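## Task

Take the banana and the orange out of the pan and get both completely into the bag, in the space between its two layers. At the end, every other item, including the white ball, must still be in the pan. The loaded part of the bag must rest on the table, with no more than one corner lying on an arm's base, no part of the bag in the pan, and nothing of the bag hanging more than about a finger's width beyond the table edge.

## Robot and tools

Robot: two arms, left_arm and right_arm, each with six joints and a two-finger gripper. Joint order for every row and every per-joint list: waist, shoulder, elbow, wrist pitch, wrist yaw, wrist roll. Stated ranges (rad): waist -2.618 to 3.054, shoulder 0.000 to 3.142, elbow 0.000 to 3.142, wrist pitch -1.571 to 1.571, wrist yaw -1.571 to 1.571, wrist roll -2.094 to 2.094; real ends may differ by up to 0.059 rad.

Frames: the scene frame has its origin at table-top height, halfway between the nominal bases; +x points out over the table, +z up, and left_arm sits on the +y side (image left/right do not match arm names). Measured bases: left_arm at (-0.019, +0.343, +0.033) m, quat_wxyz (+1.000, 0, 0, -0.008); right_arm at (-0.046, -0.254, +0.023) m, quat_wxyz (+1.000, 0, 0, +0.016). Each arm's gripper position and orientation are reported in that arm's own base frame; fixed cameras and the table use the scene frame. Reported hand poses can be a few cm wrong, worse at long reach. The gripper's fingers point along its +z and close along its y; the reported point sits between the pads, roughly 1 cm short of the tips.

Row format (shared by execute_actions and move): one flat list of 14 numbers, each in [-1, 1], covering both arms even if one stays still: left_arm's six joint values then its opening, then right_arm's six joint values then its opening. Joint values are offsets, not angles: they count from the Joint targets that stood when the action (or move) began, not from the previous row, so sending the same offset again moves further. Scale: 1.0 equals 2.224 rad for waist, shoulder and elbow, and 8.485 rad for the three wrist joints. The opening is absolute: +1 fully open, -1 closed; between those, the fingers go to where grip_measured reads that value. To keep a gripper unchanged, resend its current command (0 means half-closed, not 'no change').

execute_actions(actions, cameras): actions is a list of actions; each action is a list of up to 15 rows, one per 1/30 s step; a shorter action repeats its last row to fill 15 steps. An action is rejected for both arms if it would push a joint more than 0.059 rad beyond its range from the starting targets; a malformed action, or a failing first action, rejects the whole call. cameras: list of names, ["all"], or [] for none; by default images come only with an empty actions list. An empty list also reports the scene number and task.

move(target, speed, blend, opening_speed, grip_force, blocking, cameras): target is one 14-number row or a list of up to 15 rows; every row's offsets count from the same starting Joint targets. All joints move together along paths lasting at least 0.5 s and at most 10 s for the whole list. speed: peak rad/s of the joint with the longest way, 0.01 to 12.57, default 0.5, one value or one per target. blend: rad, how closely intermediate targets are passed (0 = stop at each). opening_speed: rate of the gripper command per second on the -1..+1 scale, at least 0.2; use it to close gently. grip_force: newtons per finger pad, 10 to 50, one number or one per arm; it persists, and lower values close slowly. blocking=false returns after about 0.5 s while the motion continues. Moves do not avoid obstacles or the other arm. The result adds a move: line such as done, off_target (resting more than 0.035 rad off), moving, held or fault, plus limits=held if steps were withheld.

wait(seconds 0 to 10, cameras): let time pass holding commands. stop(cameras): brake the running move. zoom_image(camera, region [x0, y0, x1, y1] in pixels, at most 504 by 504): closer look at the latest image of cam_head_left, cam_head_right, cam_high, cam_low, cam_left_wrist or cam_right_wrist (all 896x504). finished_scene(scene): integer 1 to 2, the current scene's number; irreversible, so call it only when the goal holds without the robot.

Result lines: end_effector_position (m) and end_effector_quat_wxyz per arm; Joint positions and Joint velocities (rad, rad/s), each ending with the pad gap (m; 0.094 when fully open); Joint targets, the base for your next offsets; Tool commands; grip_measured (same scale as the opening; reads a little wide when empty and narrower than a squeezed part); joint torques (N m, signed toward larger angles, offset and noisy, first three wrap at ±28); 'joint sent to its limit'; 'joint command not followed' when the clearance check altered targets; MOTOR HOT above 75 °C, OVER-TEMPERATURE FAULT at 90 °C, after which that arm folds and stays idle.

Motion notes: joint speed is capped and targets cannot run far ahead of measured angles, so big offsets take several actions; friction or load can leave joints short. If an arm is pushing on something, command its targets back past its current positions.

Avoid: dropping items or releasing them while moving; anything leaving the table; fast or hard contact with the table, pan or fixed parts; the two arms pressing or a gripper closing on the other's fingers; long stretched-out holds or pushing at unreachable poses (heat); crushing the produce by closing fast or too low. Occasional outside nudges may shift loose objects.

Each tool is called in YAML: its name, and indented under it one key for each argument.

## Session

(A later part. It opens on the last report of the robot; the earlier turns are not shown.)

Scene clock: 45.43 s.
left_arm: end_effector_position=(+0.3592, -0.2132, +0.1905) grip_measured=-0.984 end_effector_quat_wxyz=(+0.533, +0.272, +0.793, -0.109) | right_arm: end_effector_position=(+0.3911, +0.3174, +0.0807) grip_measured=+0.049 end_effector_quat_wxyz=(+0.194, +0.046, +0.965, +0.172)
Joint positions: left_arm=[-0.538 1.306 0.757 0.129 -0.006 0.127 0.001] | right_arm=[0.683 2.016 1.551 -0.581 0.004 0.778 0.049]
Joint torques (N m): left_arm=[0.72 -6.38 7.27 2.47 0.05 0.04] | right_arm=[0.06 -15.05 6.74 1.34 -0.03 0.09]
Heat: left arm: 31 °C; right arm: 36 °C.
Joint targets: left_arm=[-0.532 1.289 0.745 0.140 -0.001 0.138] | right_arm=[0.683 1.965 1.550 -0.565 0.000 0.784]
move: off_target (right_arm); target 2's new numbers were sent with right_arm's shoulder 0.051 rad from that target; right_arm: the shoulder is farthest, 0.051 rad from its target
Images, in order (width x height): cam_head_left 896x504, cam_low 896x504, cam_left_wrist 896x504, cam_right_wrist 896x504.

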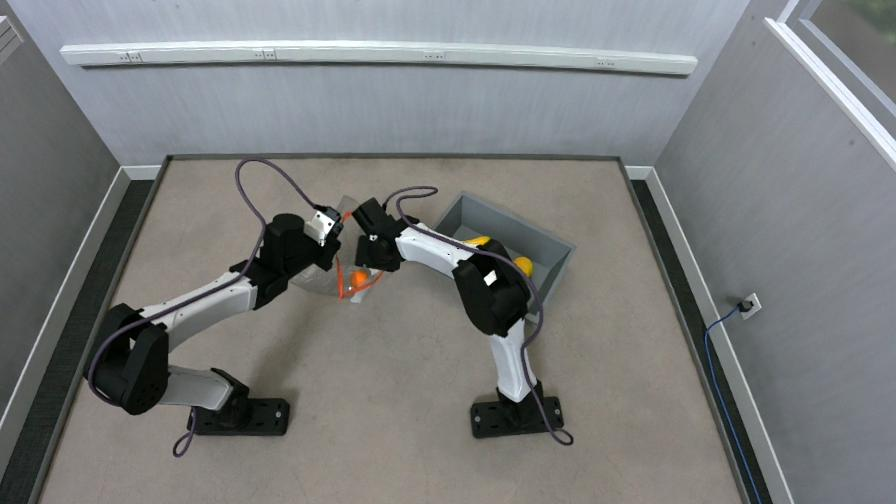

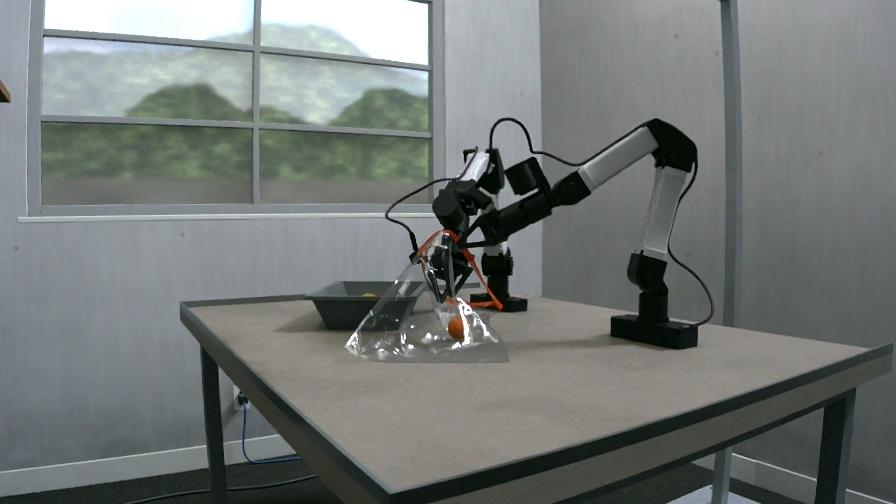

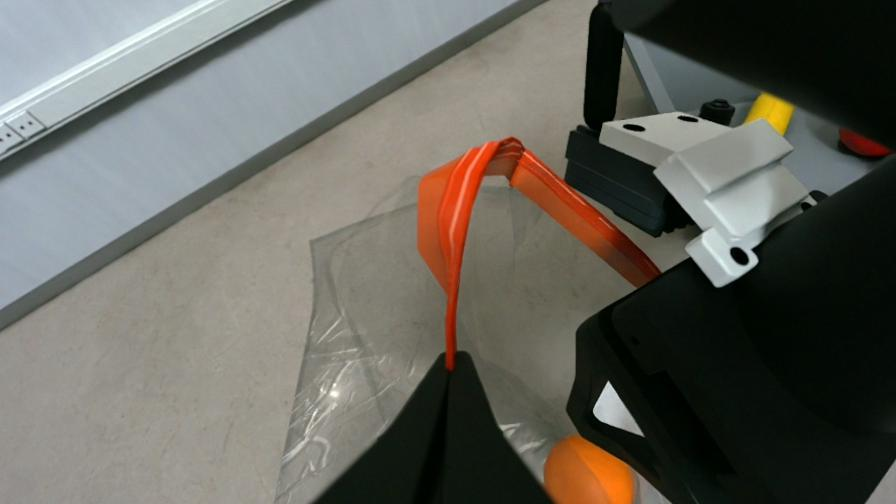

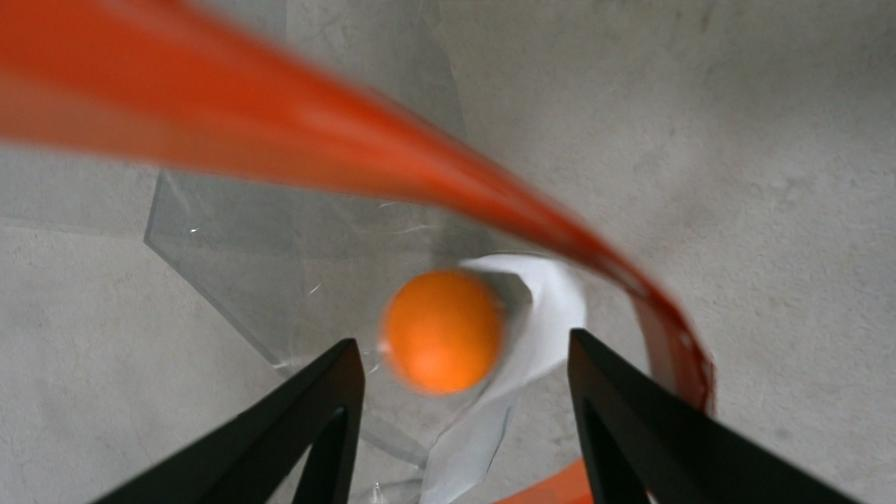

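move:
  target:
    - [0,0,0,0,0,0,-1,0,0.0562,0.3795,-0.0853,0,0,0.05]
    - [0,0,0,0,0,0,-1,-0.2487,0.1956,0.4159,-0.1117,0,0.076,0.1]
  speed: 0.5
  blend: 0.05
  cameras: ["all"]

zoom_image:
  camera: "cam_head_left"
  region: [280, 180, 460, 350]

Scene clock: 50.40 s.
left_arm: end_effector_position=(+0.3595, -0.2134, +0.1911) grip_measured=-0.984 end_effector_quat_wxyz=(+0.535, +0.272, +0.793, -0.109) | right_arm: end_effector_position=(+0.4807, +0.0599, +0.1216) grip_measured=+0.099 end_effector_quat_wxyz=(+0.044, +0.603, +0.795, +0.042)
Joint positions: left_arm=[-0.538 1.306 0.757 0.133 -0.006 0.127 0.001] | right_arm=[0.124 2.391 2.449 -1.507 0.001 1.422 0.052]
Joint torques (N m): left_arm=[0.73 -6.32 7.25 2.44 0.06 0.04] | right_arm=[0.59 -11.6 8.44 0.4 0.01 0.12]
Heat: left arm: 32 °C; right arm: 37 °C.
Joint targets: left_arm=[-0.532 1.289 0.745 0.140 -0.001 0.138] | right_arm=[0.130 2.400 2.475 -1.512 0.000 1.429]
move: done

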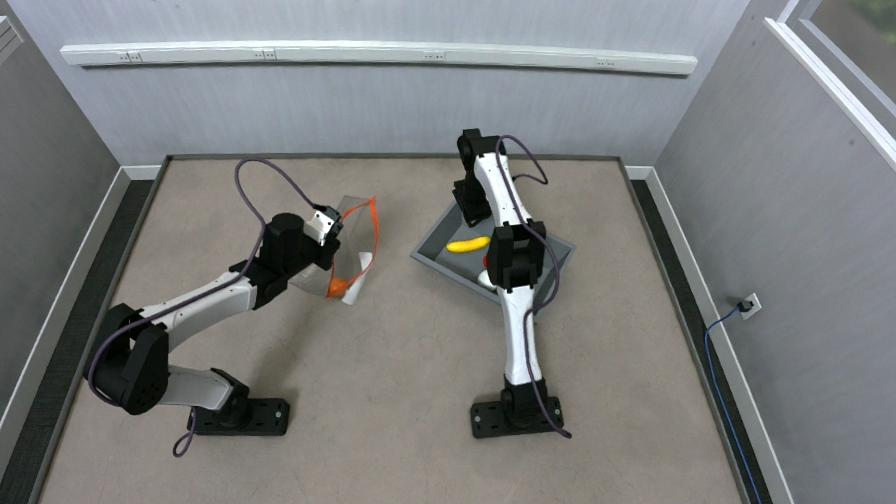

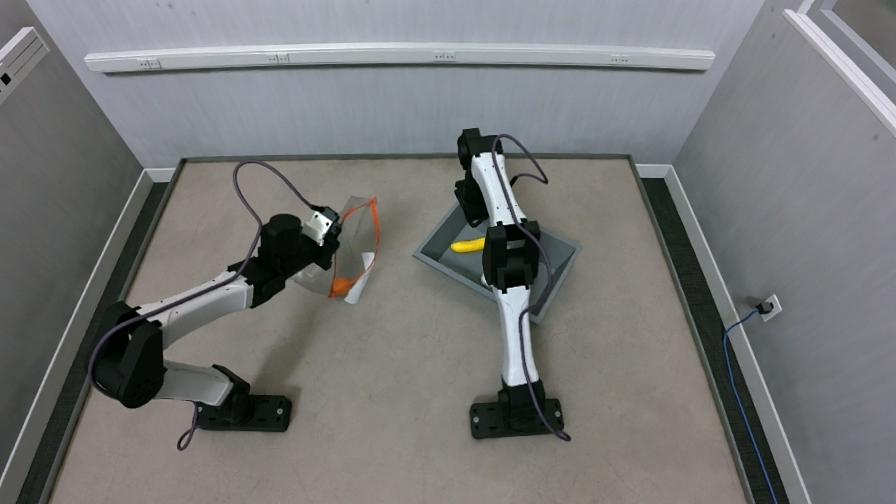

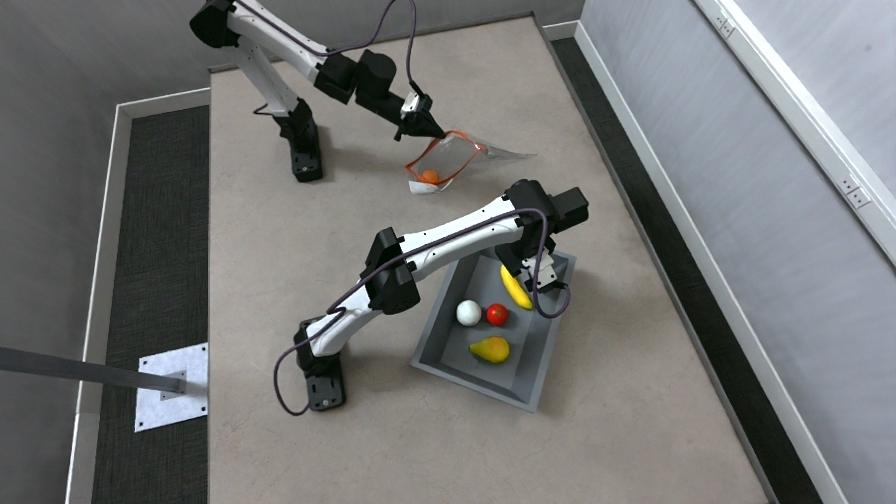

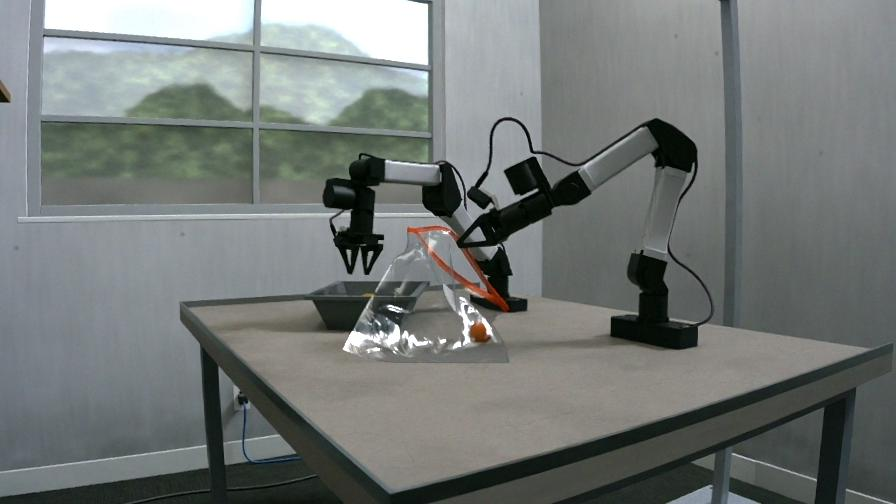

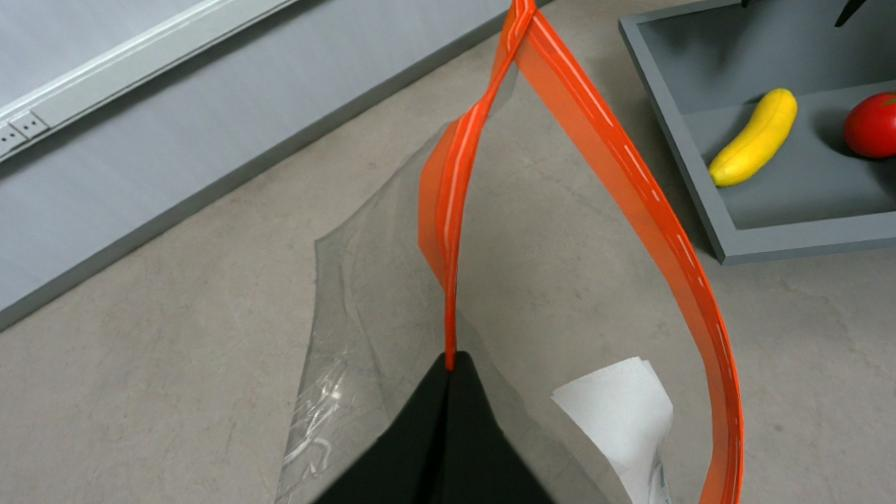

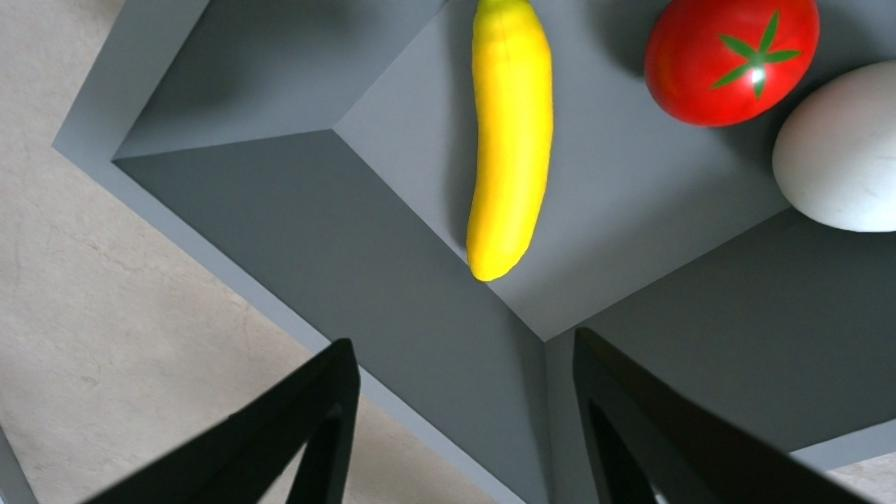

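Scaled by 2.800 from the camera's 896x504 image, which has a finer 1280x720 frame.

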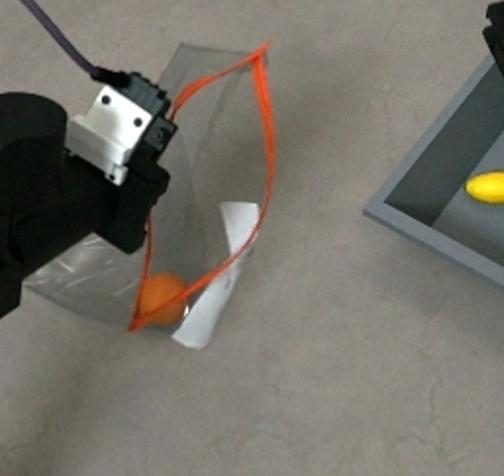

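move:
  target:
    - [0,0,0,0,0,0,-1,-0.0357,-0.025,-0.2275,0.0531,0,-0.0094,0.1]
    - [0,0,0,0,0,0,-1,-0.0357,-0.025,-0.2275,0.0531,0,-0.0094,-0.36]
  speed: 0.4
  opening_speed: 0.4
  cameras: ["cam_right_wrist"]

Scene clock: 54.37 s.
left_arm: end_effector_position=(+0.3595, -0.2134, +0.1911) grip_measured=-0.984 end_effector_quat_wxyz=(+0.535, +0.272, +0.793, -0.109) | right_arm: end_effector_position=(+0.4798, +0.0267, +0.0011) grip_measured=-0.356 end_effector_quat_wxyz=(+0.030, +0.605, +0.795, +0.025)
Joint positions: left_arm=[-0.538 1.306 0.757 0.133 -0.006 0.127 0.001] | right_arm=[0.056 2.391 1.97 -1.072 0.001 1.357 0.03]
Joint torques (N m): left_arm=[0.7 -6.35 7.31 2.44 0.06 0.04] | right_arm=[-0.5 -16.59 5.97 0.48 0.02 -0.04]
Heat: left arm: 33 °C; right arm: 38 °C.
Joint targets: left_arm=[-0.532 1.289 0.745 0.140 -0.001 0.138] | right_arm=[0.051 2.344 1.969 -1.062 0.000 1.349]
move: off_target (right_arm); target 2's new numbers were sent with right_arm's shoulder 0.046 rad from that target; right_arm: the shoulder is farthest, 0.046 rad from its target
Images, in order (width x height): cam_right_wrist 896x504.

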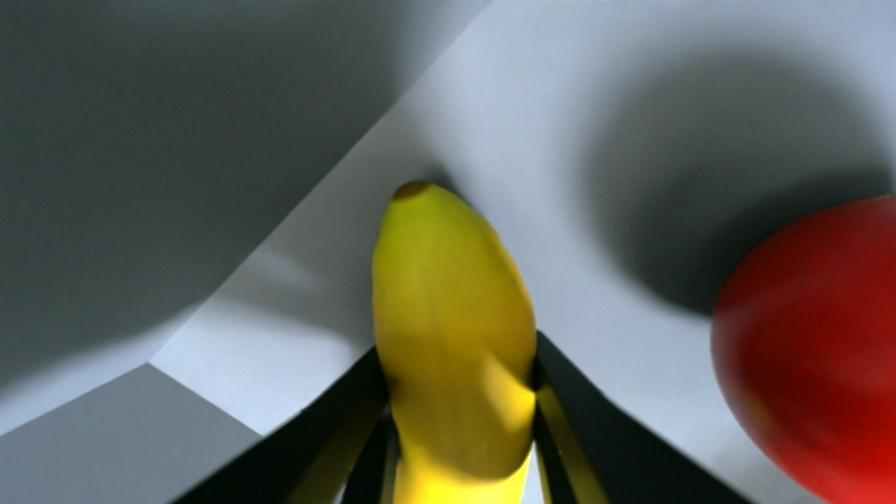

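move:
  target:
    - [0,0,0,0,0,0,-1,0,0.0252,0.2275,-0.0532,0,0,-0.42]
    - [0,0,0,0,0,0,-1,0.2662,-0.0985,0.1758,-0.0187,0,-0.0329,-0.42]
  speed: 0.4
  blend: 0.04
  cameras: ["all"]

zoom_image:
  camera: "cam_head_left"
  region: [280, 180, 460, 350]

zoom_image:
  camera: "cam_low"
  region: [340, 150, 560, 370]

Scene clock: 58.40 s.
left_arm: end_effector_position=(+0.3595, -0.2134, +0.1911) grip_measured=-0.984 end_effector_quat_wxyz=(+0.535, +0.272, +0.793, -0.109) | right_arm: end_effector_position=(+0.4175, +0.3145, +0.2219) grip_measured=-0.420 end_effector_quat_wxyz=(+0.169, +0.208, +0.943, +0.196)
Joint positions: left_arm=[-0.538 1.306 0.757 0.133 -0.006 0.127 0.001] | right_arm=[0.646 2.173 2.365 -1.239 0.001 1.079 0.027]
Joint velocities: left_arm=[within noise] | right_arm=[0.007 0.012 0.017 -0.007 -0.066 -0.051 -0.004]
Joint torques (N m): left_arm=[0.72 -6.32 7.3 2.43 0.07 0.04] | right_arm=[-0.39 -15.5 5.85 1.37 0.01 -0.1]
Heat: left arm: 34 °C; right arm: 40 °C.
Joint targets: left_arm=[-0.532 1.289 0.745 0.140 -0.001 0.138] | right_arm=[0.643 2.125 2.360 -1.221 0.000 1.070]
move: off_target (right_arm); right_arm: the shoulder is farthest, 0.049 rad from its target

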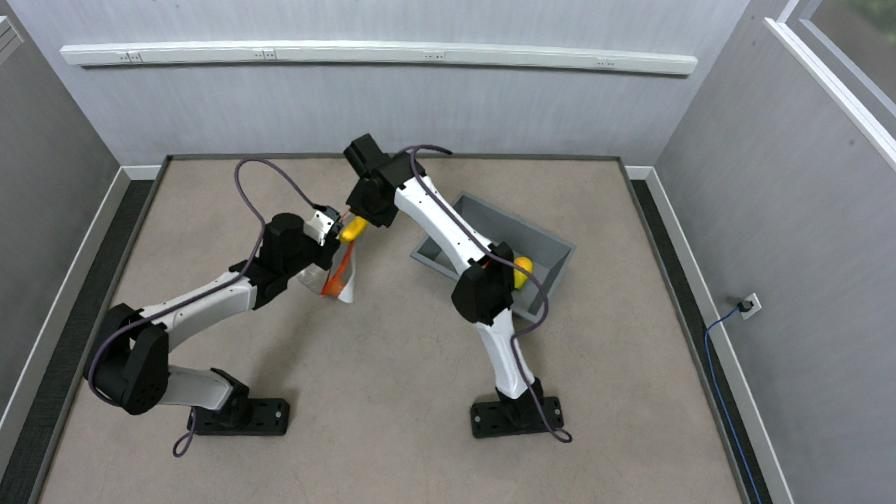

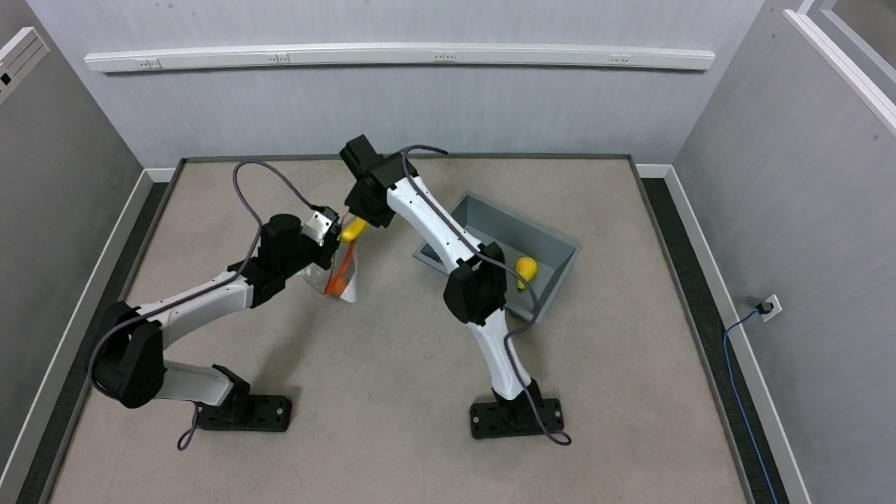

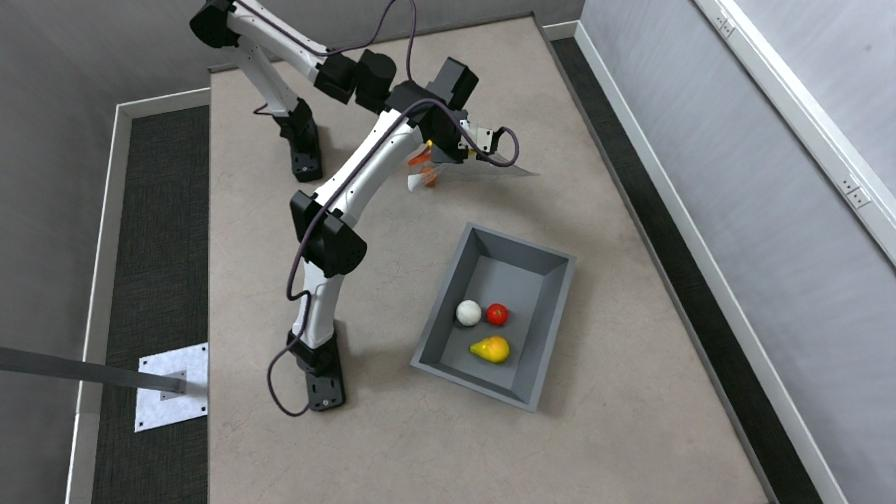

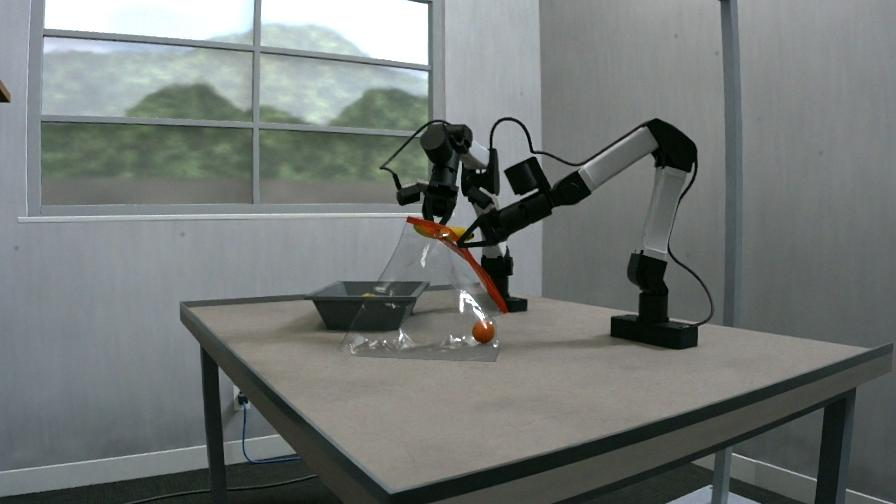

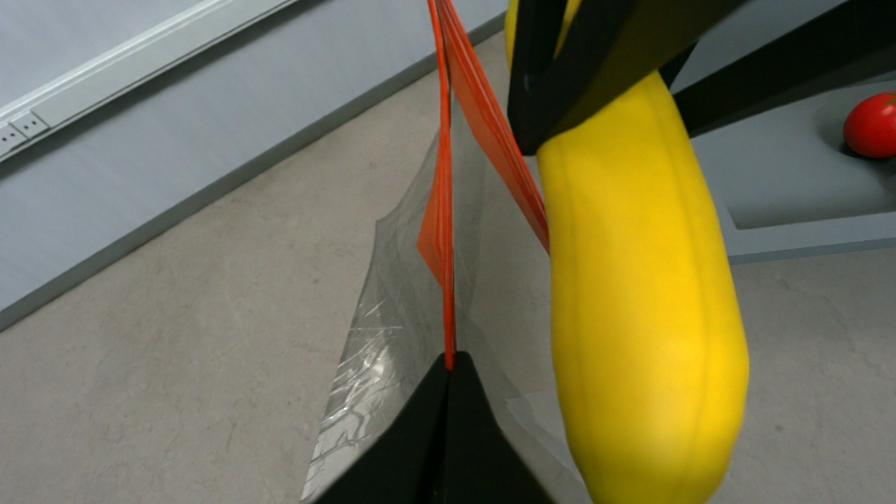

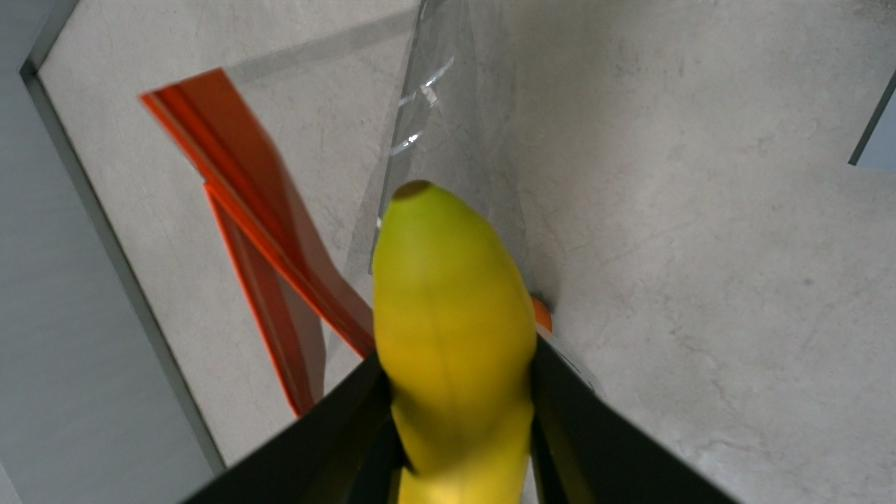

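Scaled by 2.800 from the camera's 896x504 image, which has a finer 1280x720 frame.

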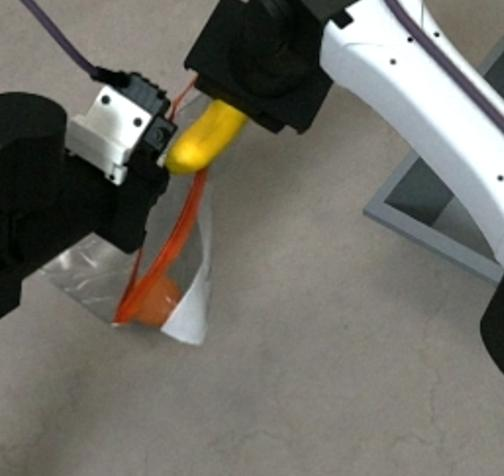

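Scaled by 2.291 from the camera's 896x504 image, which has a finer 1280x720 frame.

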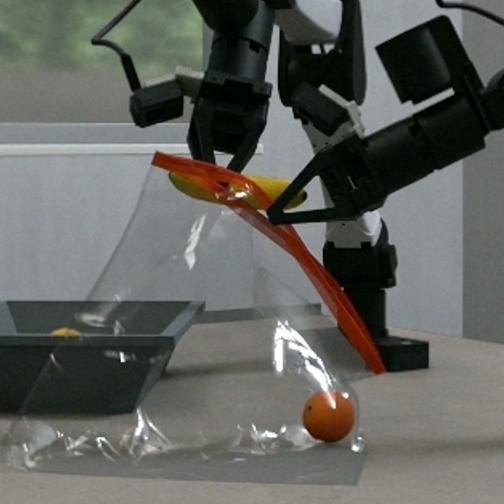

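move:
  target:
    - [0,0,0,0,0,0,-1,-0.135,0,0,0,0,0,-0.42]
    - [0,0,0,0,0,0,-1,-0.135,-0.081,-0.1124,0.0361,0,0,-0.42]
  speed: 0.4
  blend: 0.03
  cameras: ["all"]

zoom_image:
  camera: "cam_head_left"
  region: [280, 180, 460, 350]

zoom_image:
  camera: "cam_low"
  region: [340, 150, 560, 370]

Scene clock: 61.00 s.
left_arm: end_effector_position=(+0.3595, -0.2134, +0.1911) grip_measured=-0.984 end_effector_quat_wxyz=(+0.535, +0.272, +0.793, -0.109) | right_arm: end_effector_position=(+0.5039, +0.1781, +0.2620) grip_measured=-0.417 end_effector_quat_wxyz=(+0.279, +0.336, +0.867, +0.240)
Joint positions: left_arm=[-0.538 1.306 0.757 0.133 -0.006 0.127 0.001] | right_arm=[0.34 1.995 2.113 -0.936 -0.001 1.078 0.027]
Joint torques (N m): left_arm=[0.75 -6.32 7.27 2.43 0.07 0.05] | right_arm=[0.32 -14.69 6.53 1.73 0.01 -0.08]
Heat: left arm: 34 °C; right arm: 41 °C.
Joint targets: left_arm=[-0.532 1.289 0.745 0.140 -0.001 0.138] | right_arm=[0.343 1.945 2.110 -0.914 0.000 1.071]
move: off_target (right_arm); right_arm: the shoulder is farthest, 0.050 rad from its target

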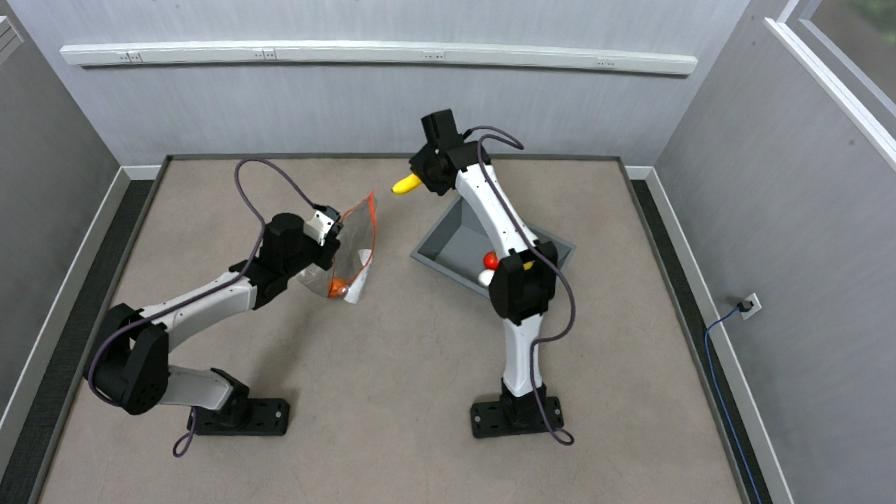

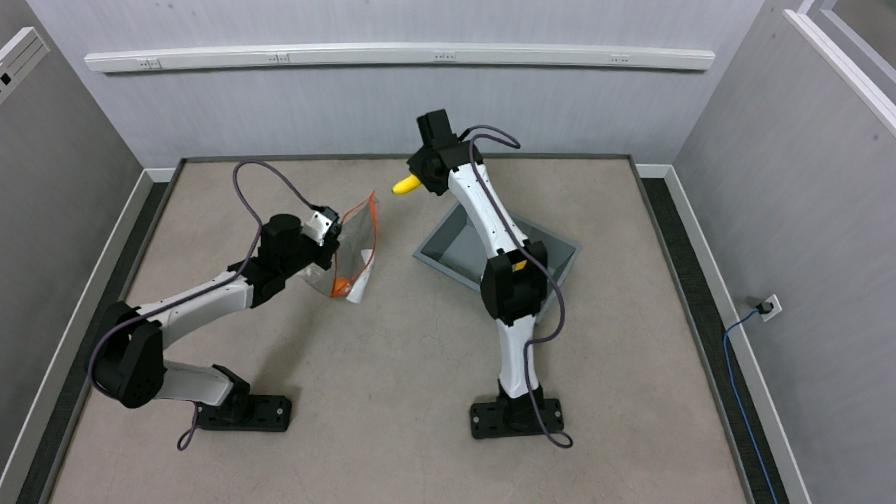

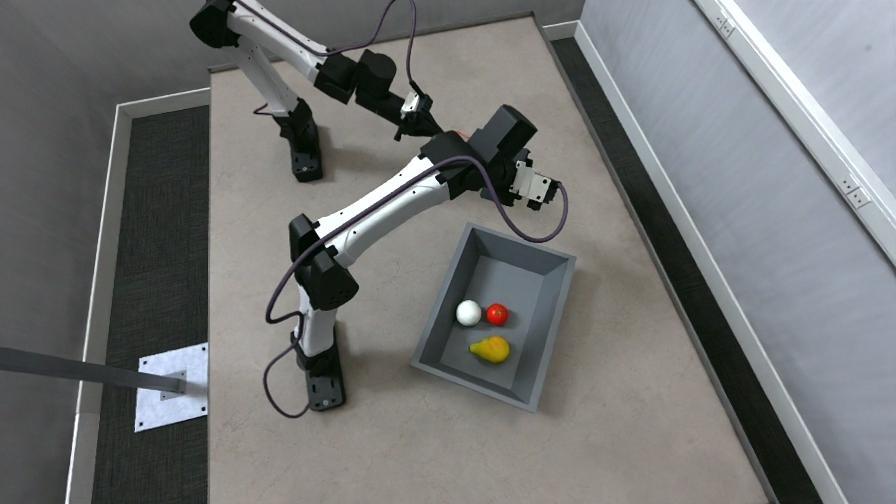

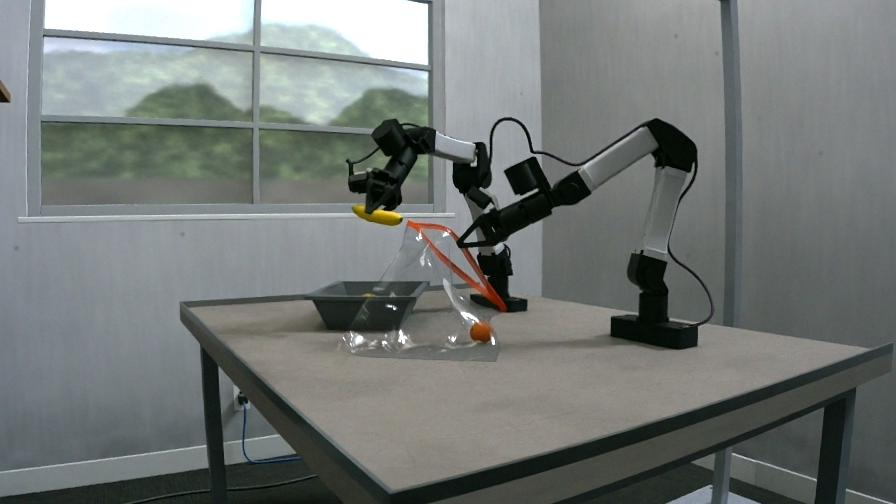

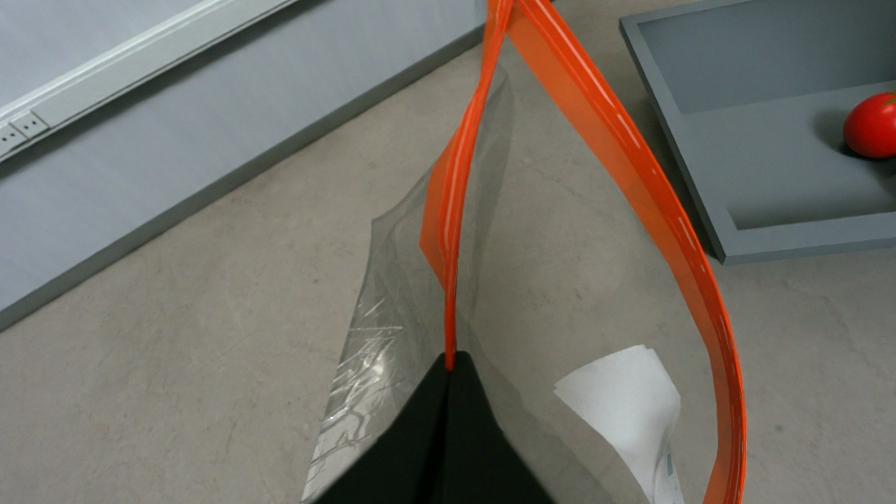

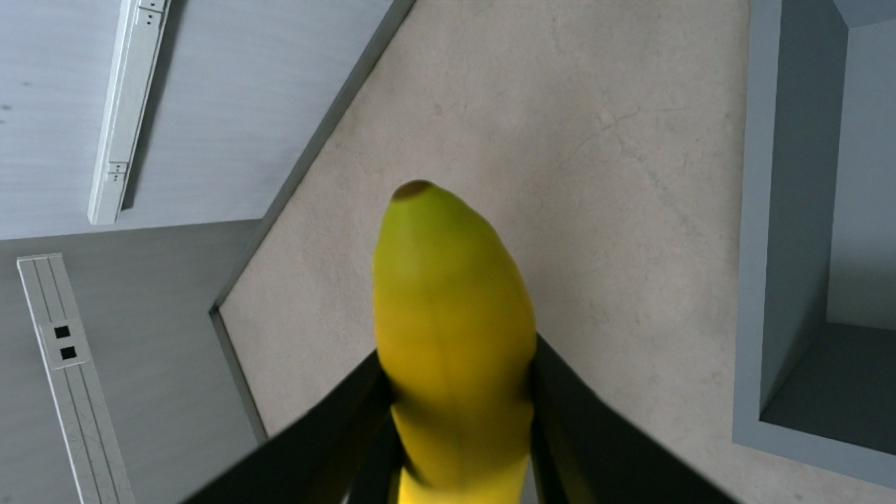

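Scaled by 2.800 from the camera's 896x504 image, which has a finer 1280x720 frame.

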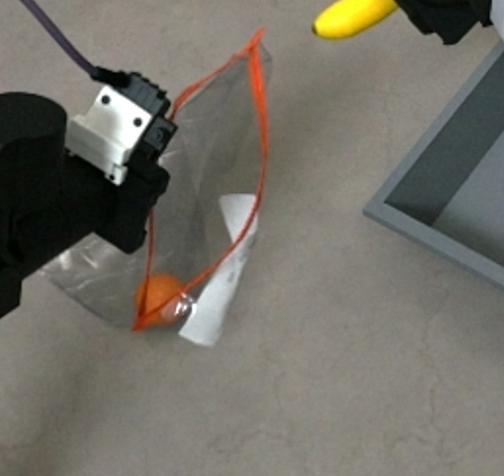

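Scaled by 2.291 from the camera's 896x504 image, which has a finer 1280x720 frame.

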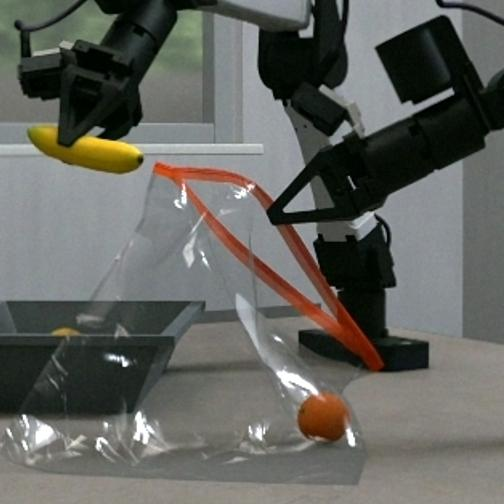

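move:
  target: [0,0,0,0,0,0,-1,0.135,0,0,0,0,0,-0.42]
  speed: 0.3
  cameras: ["cam_head_left","cam_low","cam_left_wrist","cam_right_wrist"]

zoom_image:
  camera: "cam_head_left"
  region: [280, 180, 460, 350]

zoom_image:
  camera: "cam_low"
  region: [340, 150, 560, 370]

Scene clock: 62.73 s.
left_arm: end_effector_position=(+0.3595, -0.2134, +0.1911) grip_measured=-0.984 end_effector_quat_wxyz=(+0.535, +0.272, +0.793, -0.109) | right_arm: end_effector_position=(+0.4273, +0.3215, +0.2622) grip_measured=-0.418 end_effector_quat_wxyz=(+0.240, +0.200, +0.908, +0.280)
Joint positions: left_arm=[-0.538 1.306 0.757 0.133 -0.006 0.127 0.001] | right_arm=[0.645 1.995 2.113 -0.934 -0.001 1.078 0.027]
Joint velocities: left_arm=[within noise] | right_arm=[-0.002 -0.007 -0.017 -0.022 -0.007 -0.007 -0.006]
Joint torques (N m): left_arm=[0.73 -6.34 7.28 2.44 0.05 0.04] | right_arm=[-0.09 -14.71 6.56 1.71 0.02 -0.08]
Heat: left arm: 34 °C; right arm: 42 °C.
Joint targets: left_arm=[-0.532 1.289 0.745 0.140 -0.001 0.138] | right_arm=[0.643 1.945 2.110 -0.914 0.000 1.071]
move: off_target (right_arm); right_arm: the shoulder is farthest, 0.050 rad from its target
Images, in order (width x height): cam_head_left 896x504, cam_low 896x504, cam_left_wrist 896x504, cam_right_wrist 896x504.

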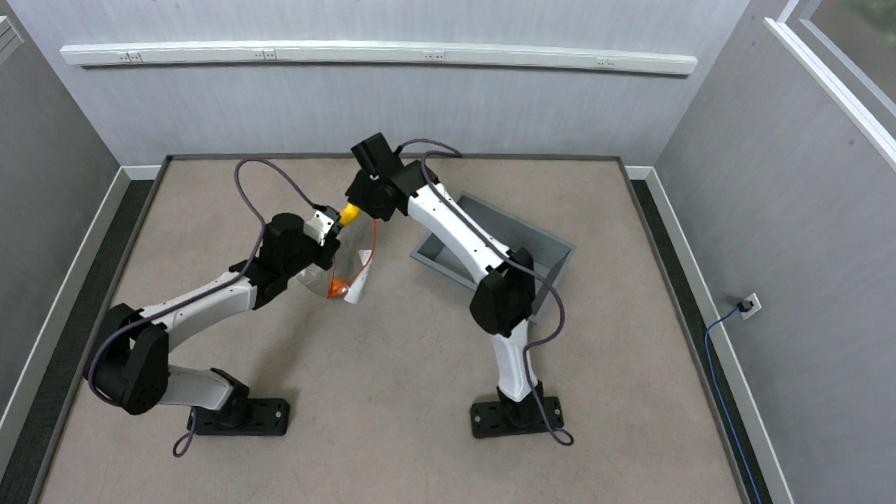

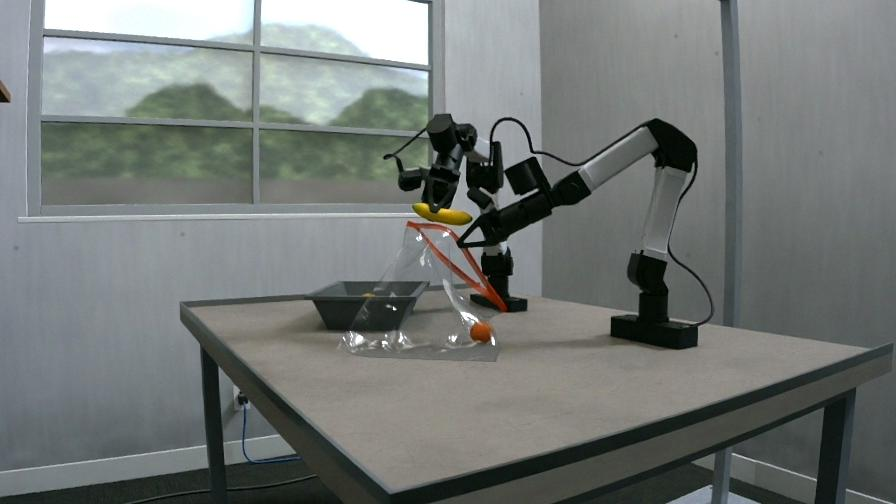

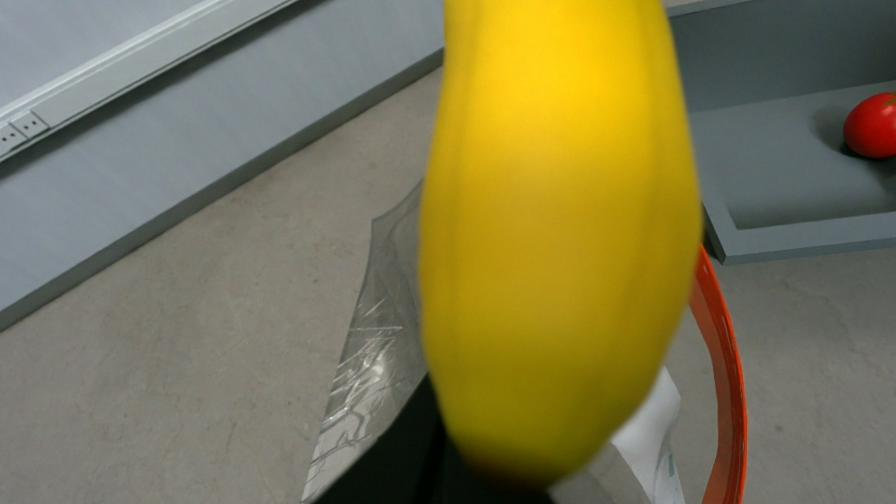

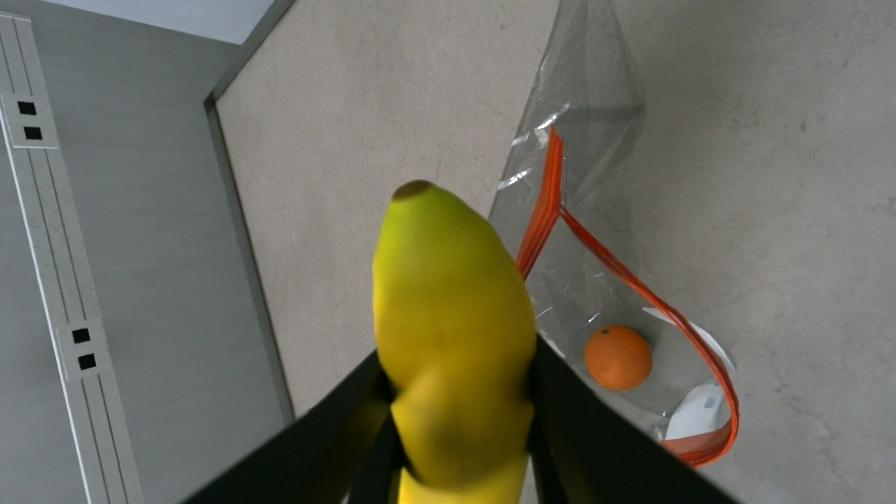

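Scaled by 2.800 from the camera's 896x504 image, which has a finer 1280x720 frame.

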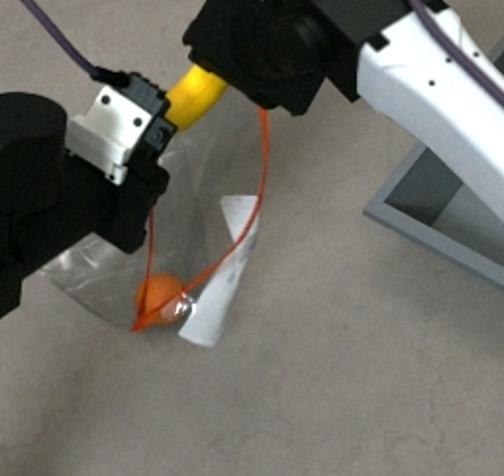

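Scaled by 2.291 from the camera's 896x504 image, which has a finer 1280x720 frame.

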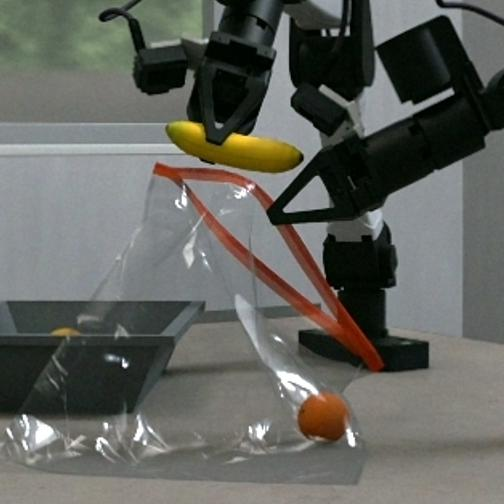

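move:
  target: [0,0,0,0,0,0,-1,0.0094,-0.0719,-0.0787,0.0017,0,-0.0554,-0.42]
  speed: 0.3
  cameras: ["cam_head_left","cam_low","cam_right_wrist"]

zoom_image:
  camera: "cam_head_left"
  region: [280, 180, 460, 350]

zoom_image:
  camera: "cam_low"
  region: [340, 150, 560, 370]

Scene clock: 65.67 s.
left_arm: end_effector_position=(+0.3595, -0.2134, +0.1911) grip_measured=-0.984 end_effector_quat_wxyz=(+0.535, +0.272, +0.793, -0.109) | right_arm: end_effector_position=(+0.3922, +0.3024, +0.2751) grip_measured=-0.416 end_effector_quat_wxyz=(+0.299, -0.022, +0.929, +0.219)
Joint positions: left_arm=[-0.538 1.306 0.757 0.133 -0.006 0.127 0.001] | right_arm=[0.657 1.83 1.939 -0.921 -0.001 0.609 0.027]
Joint torques (N m): left_arm=[0.73 -6.34 7.28 2.43 0.06 0.04] | right_arm=[0.72 -12.98 6.54 1.75 0.01 -0.1]
Heat: left arm: 35 °C; right arm: 43 °C.
Joint targets: left_arm=[-0.532 1.289 0.745 0.140 -0.001 0.138] | right_arm=[0.664 1.785 1.935 -0.900 0.000 0.600]
move: off_target (right_arm); right_arm: the shoulder is farthest, 0.045 rad from its target
Images, in order (width x height): cam_head_left 896x504, cam_low 896x504, cam_right_wrist 896x504.

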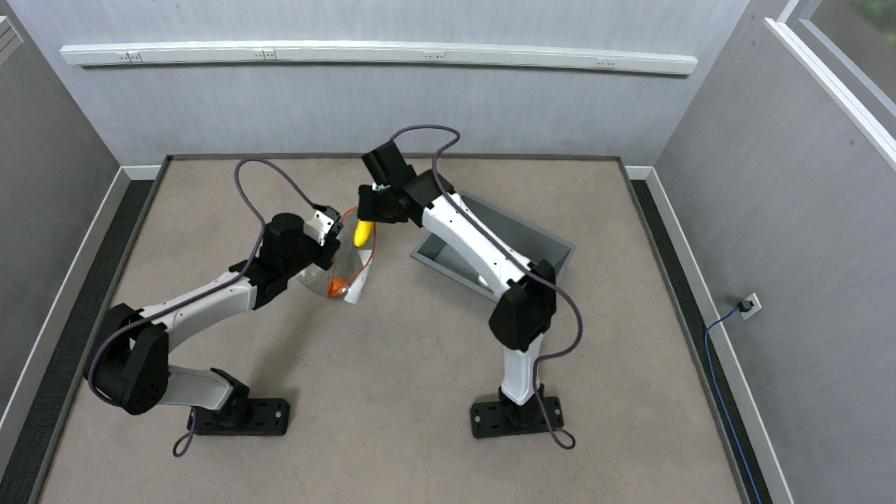

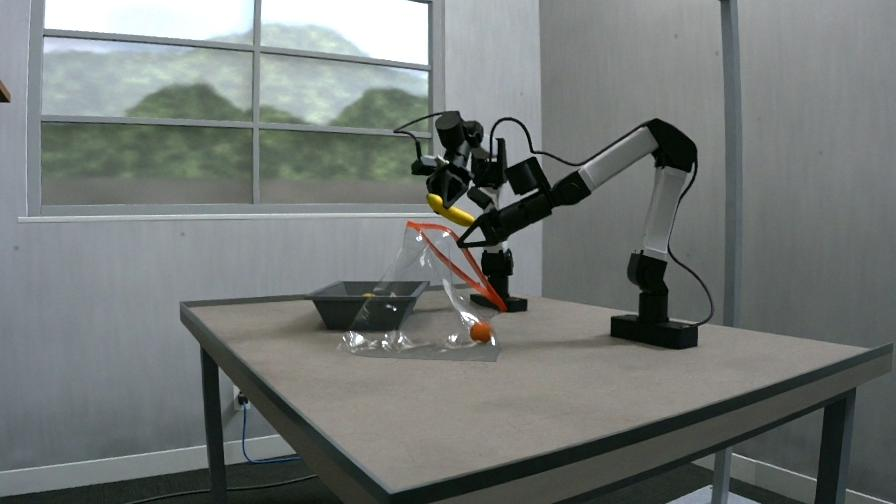

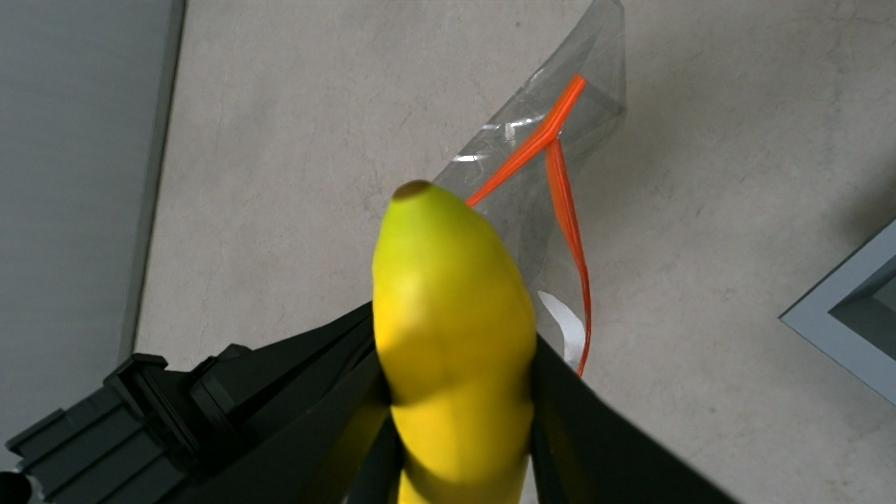

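Scaled by 2.800 from the camera's 896x504 image, which has a finer 1280x720 frame.

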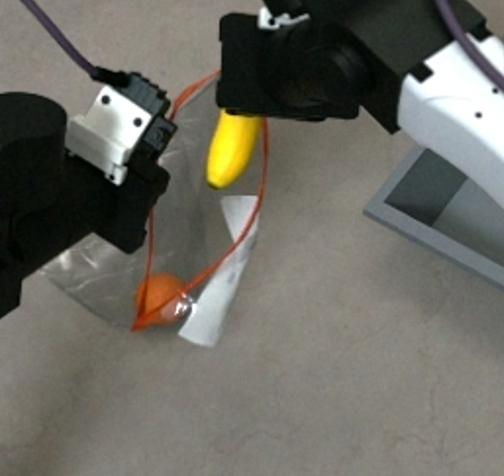

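Scaled by 2.291 from the camera's 896x504 image, which has a finer 1280x720 frame.

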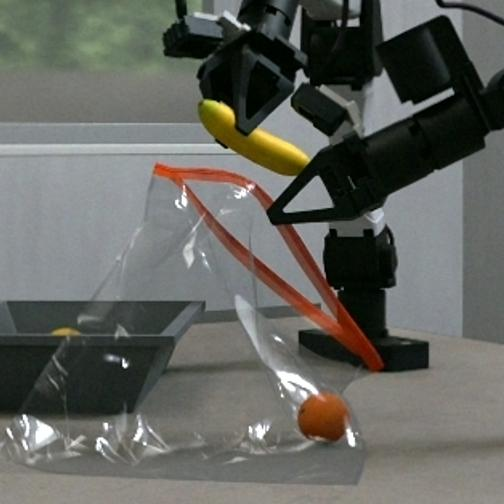

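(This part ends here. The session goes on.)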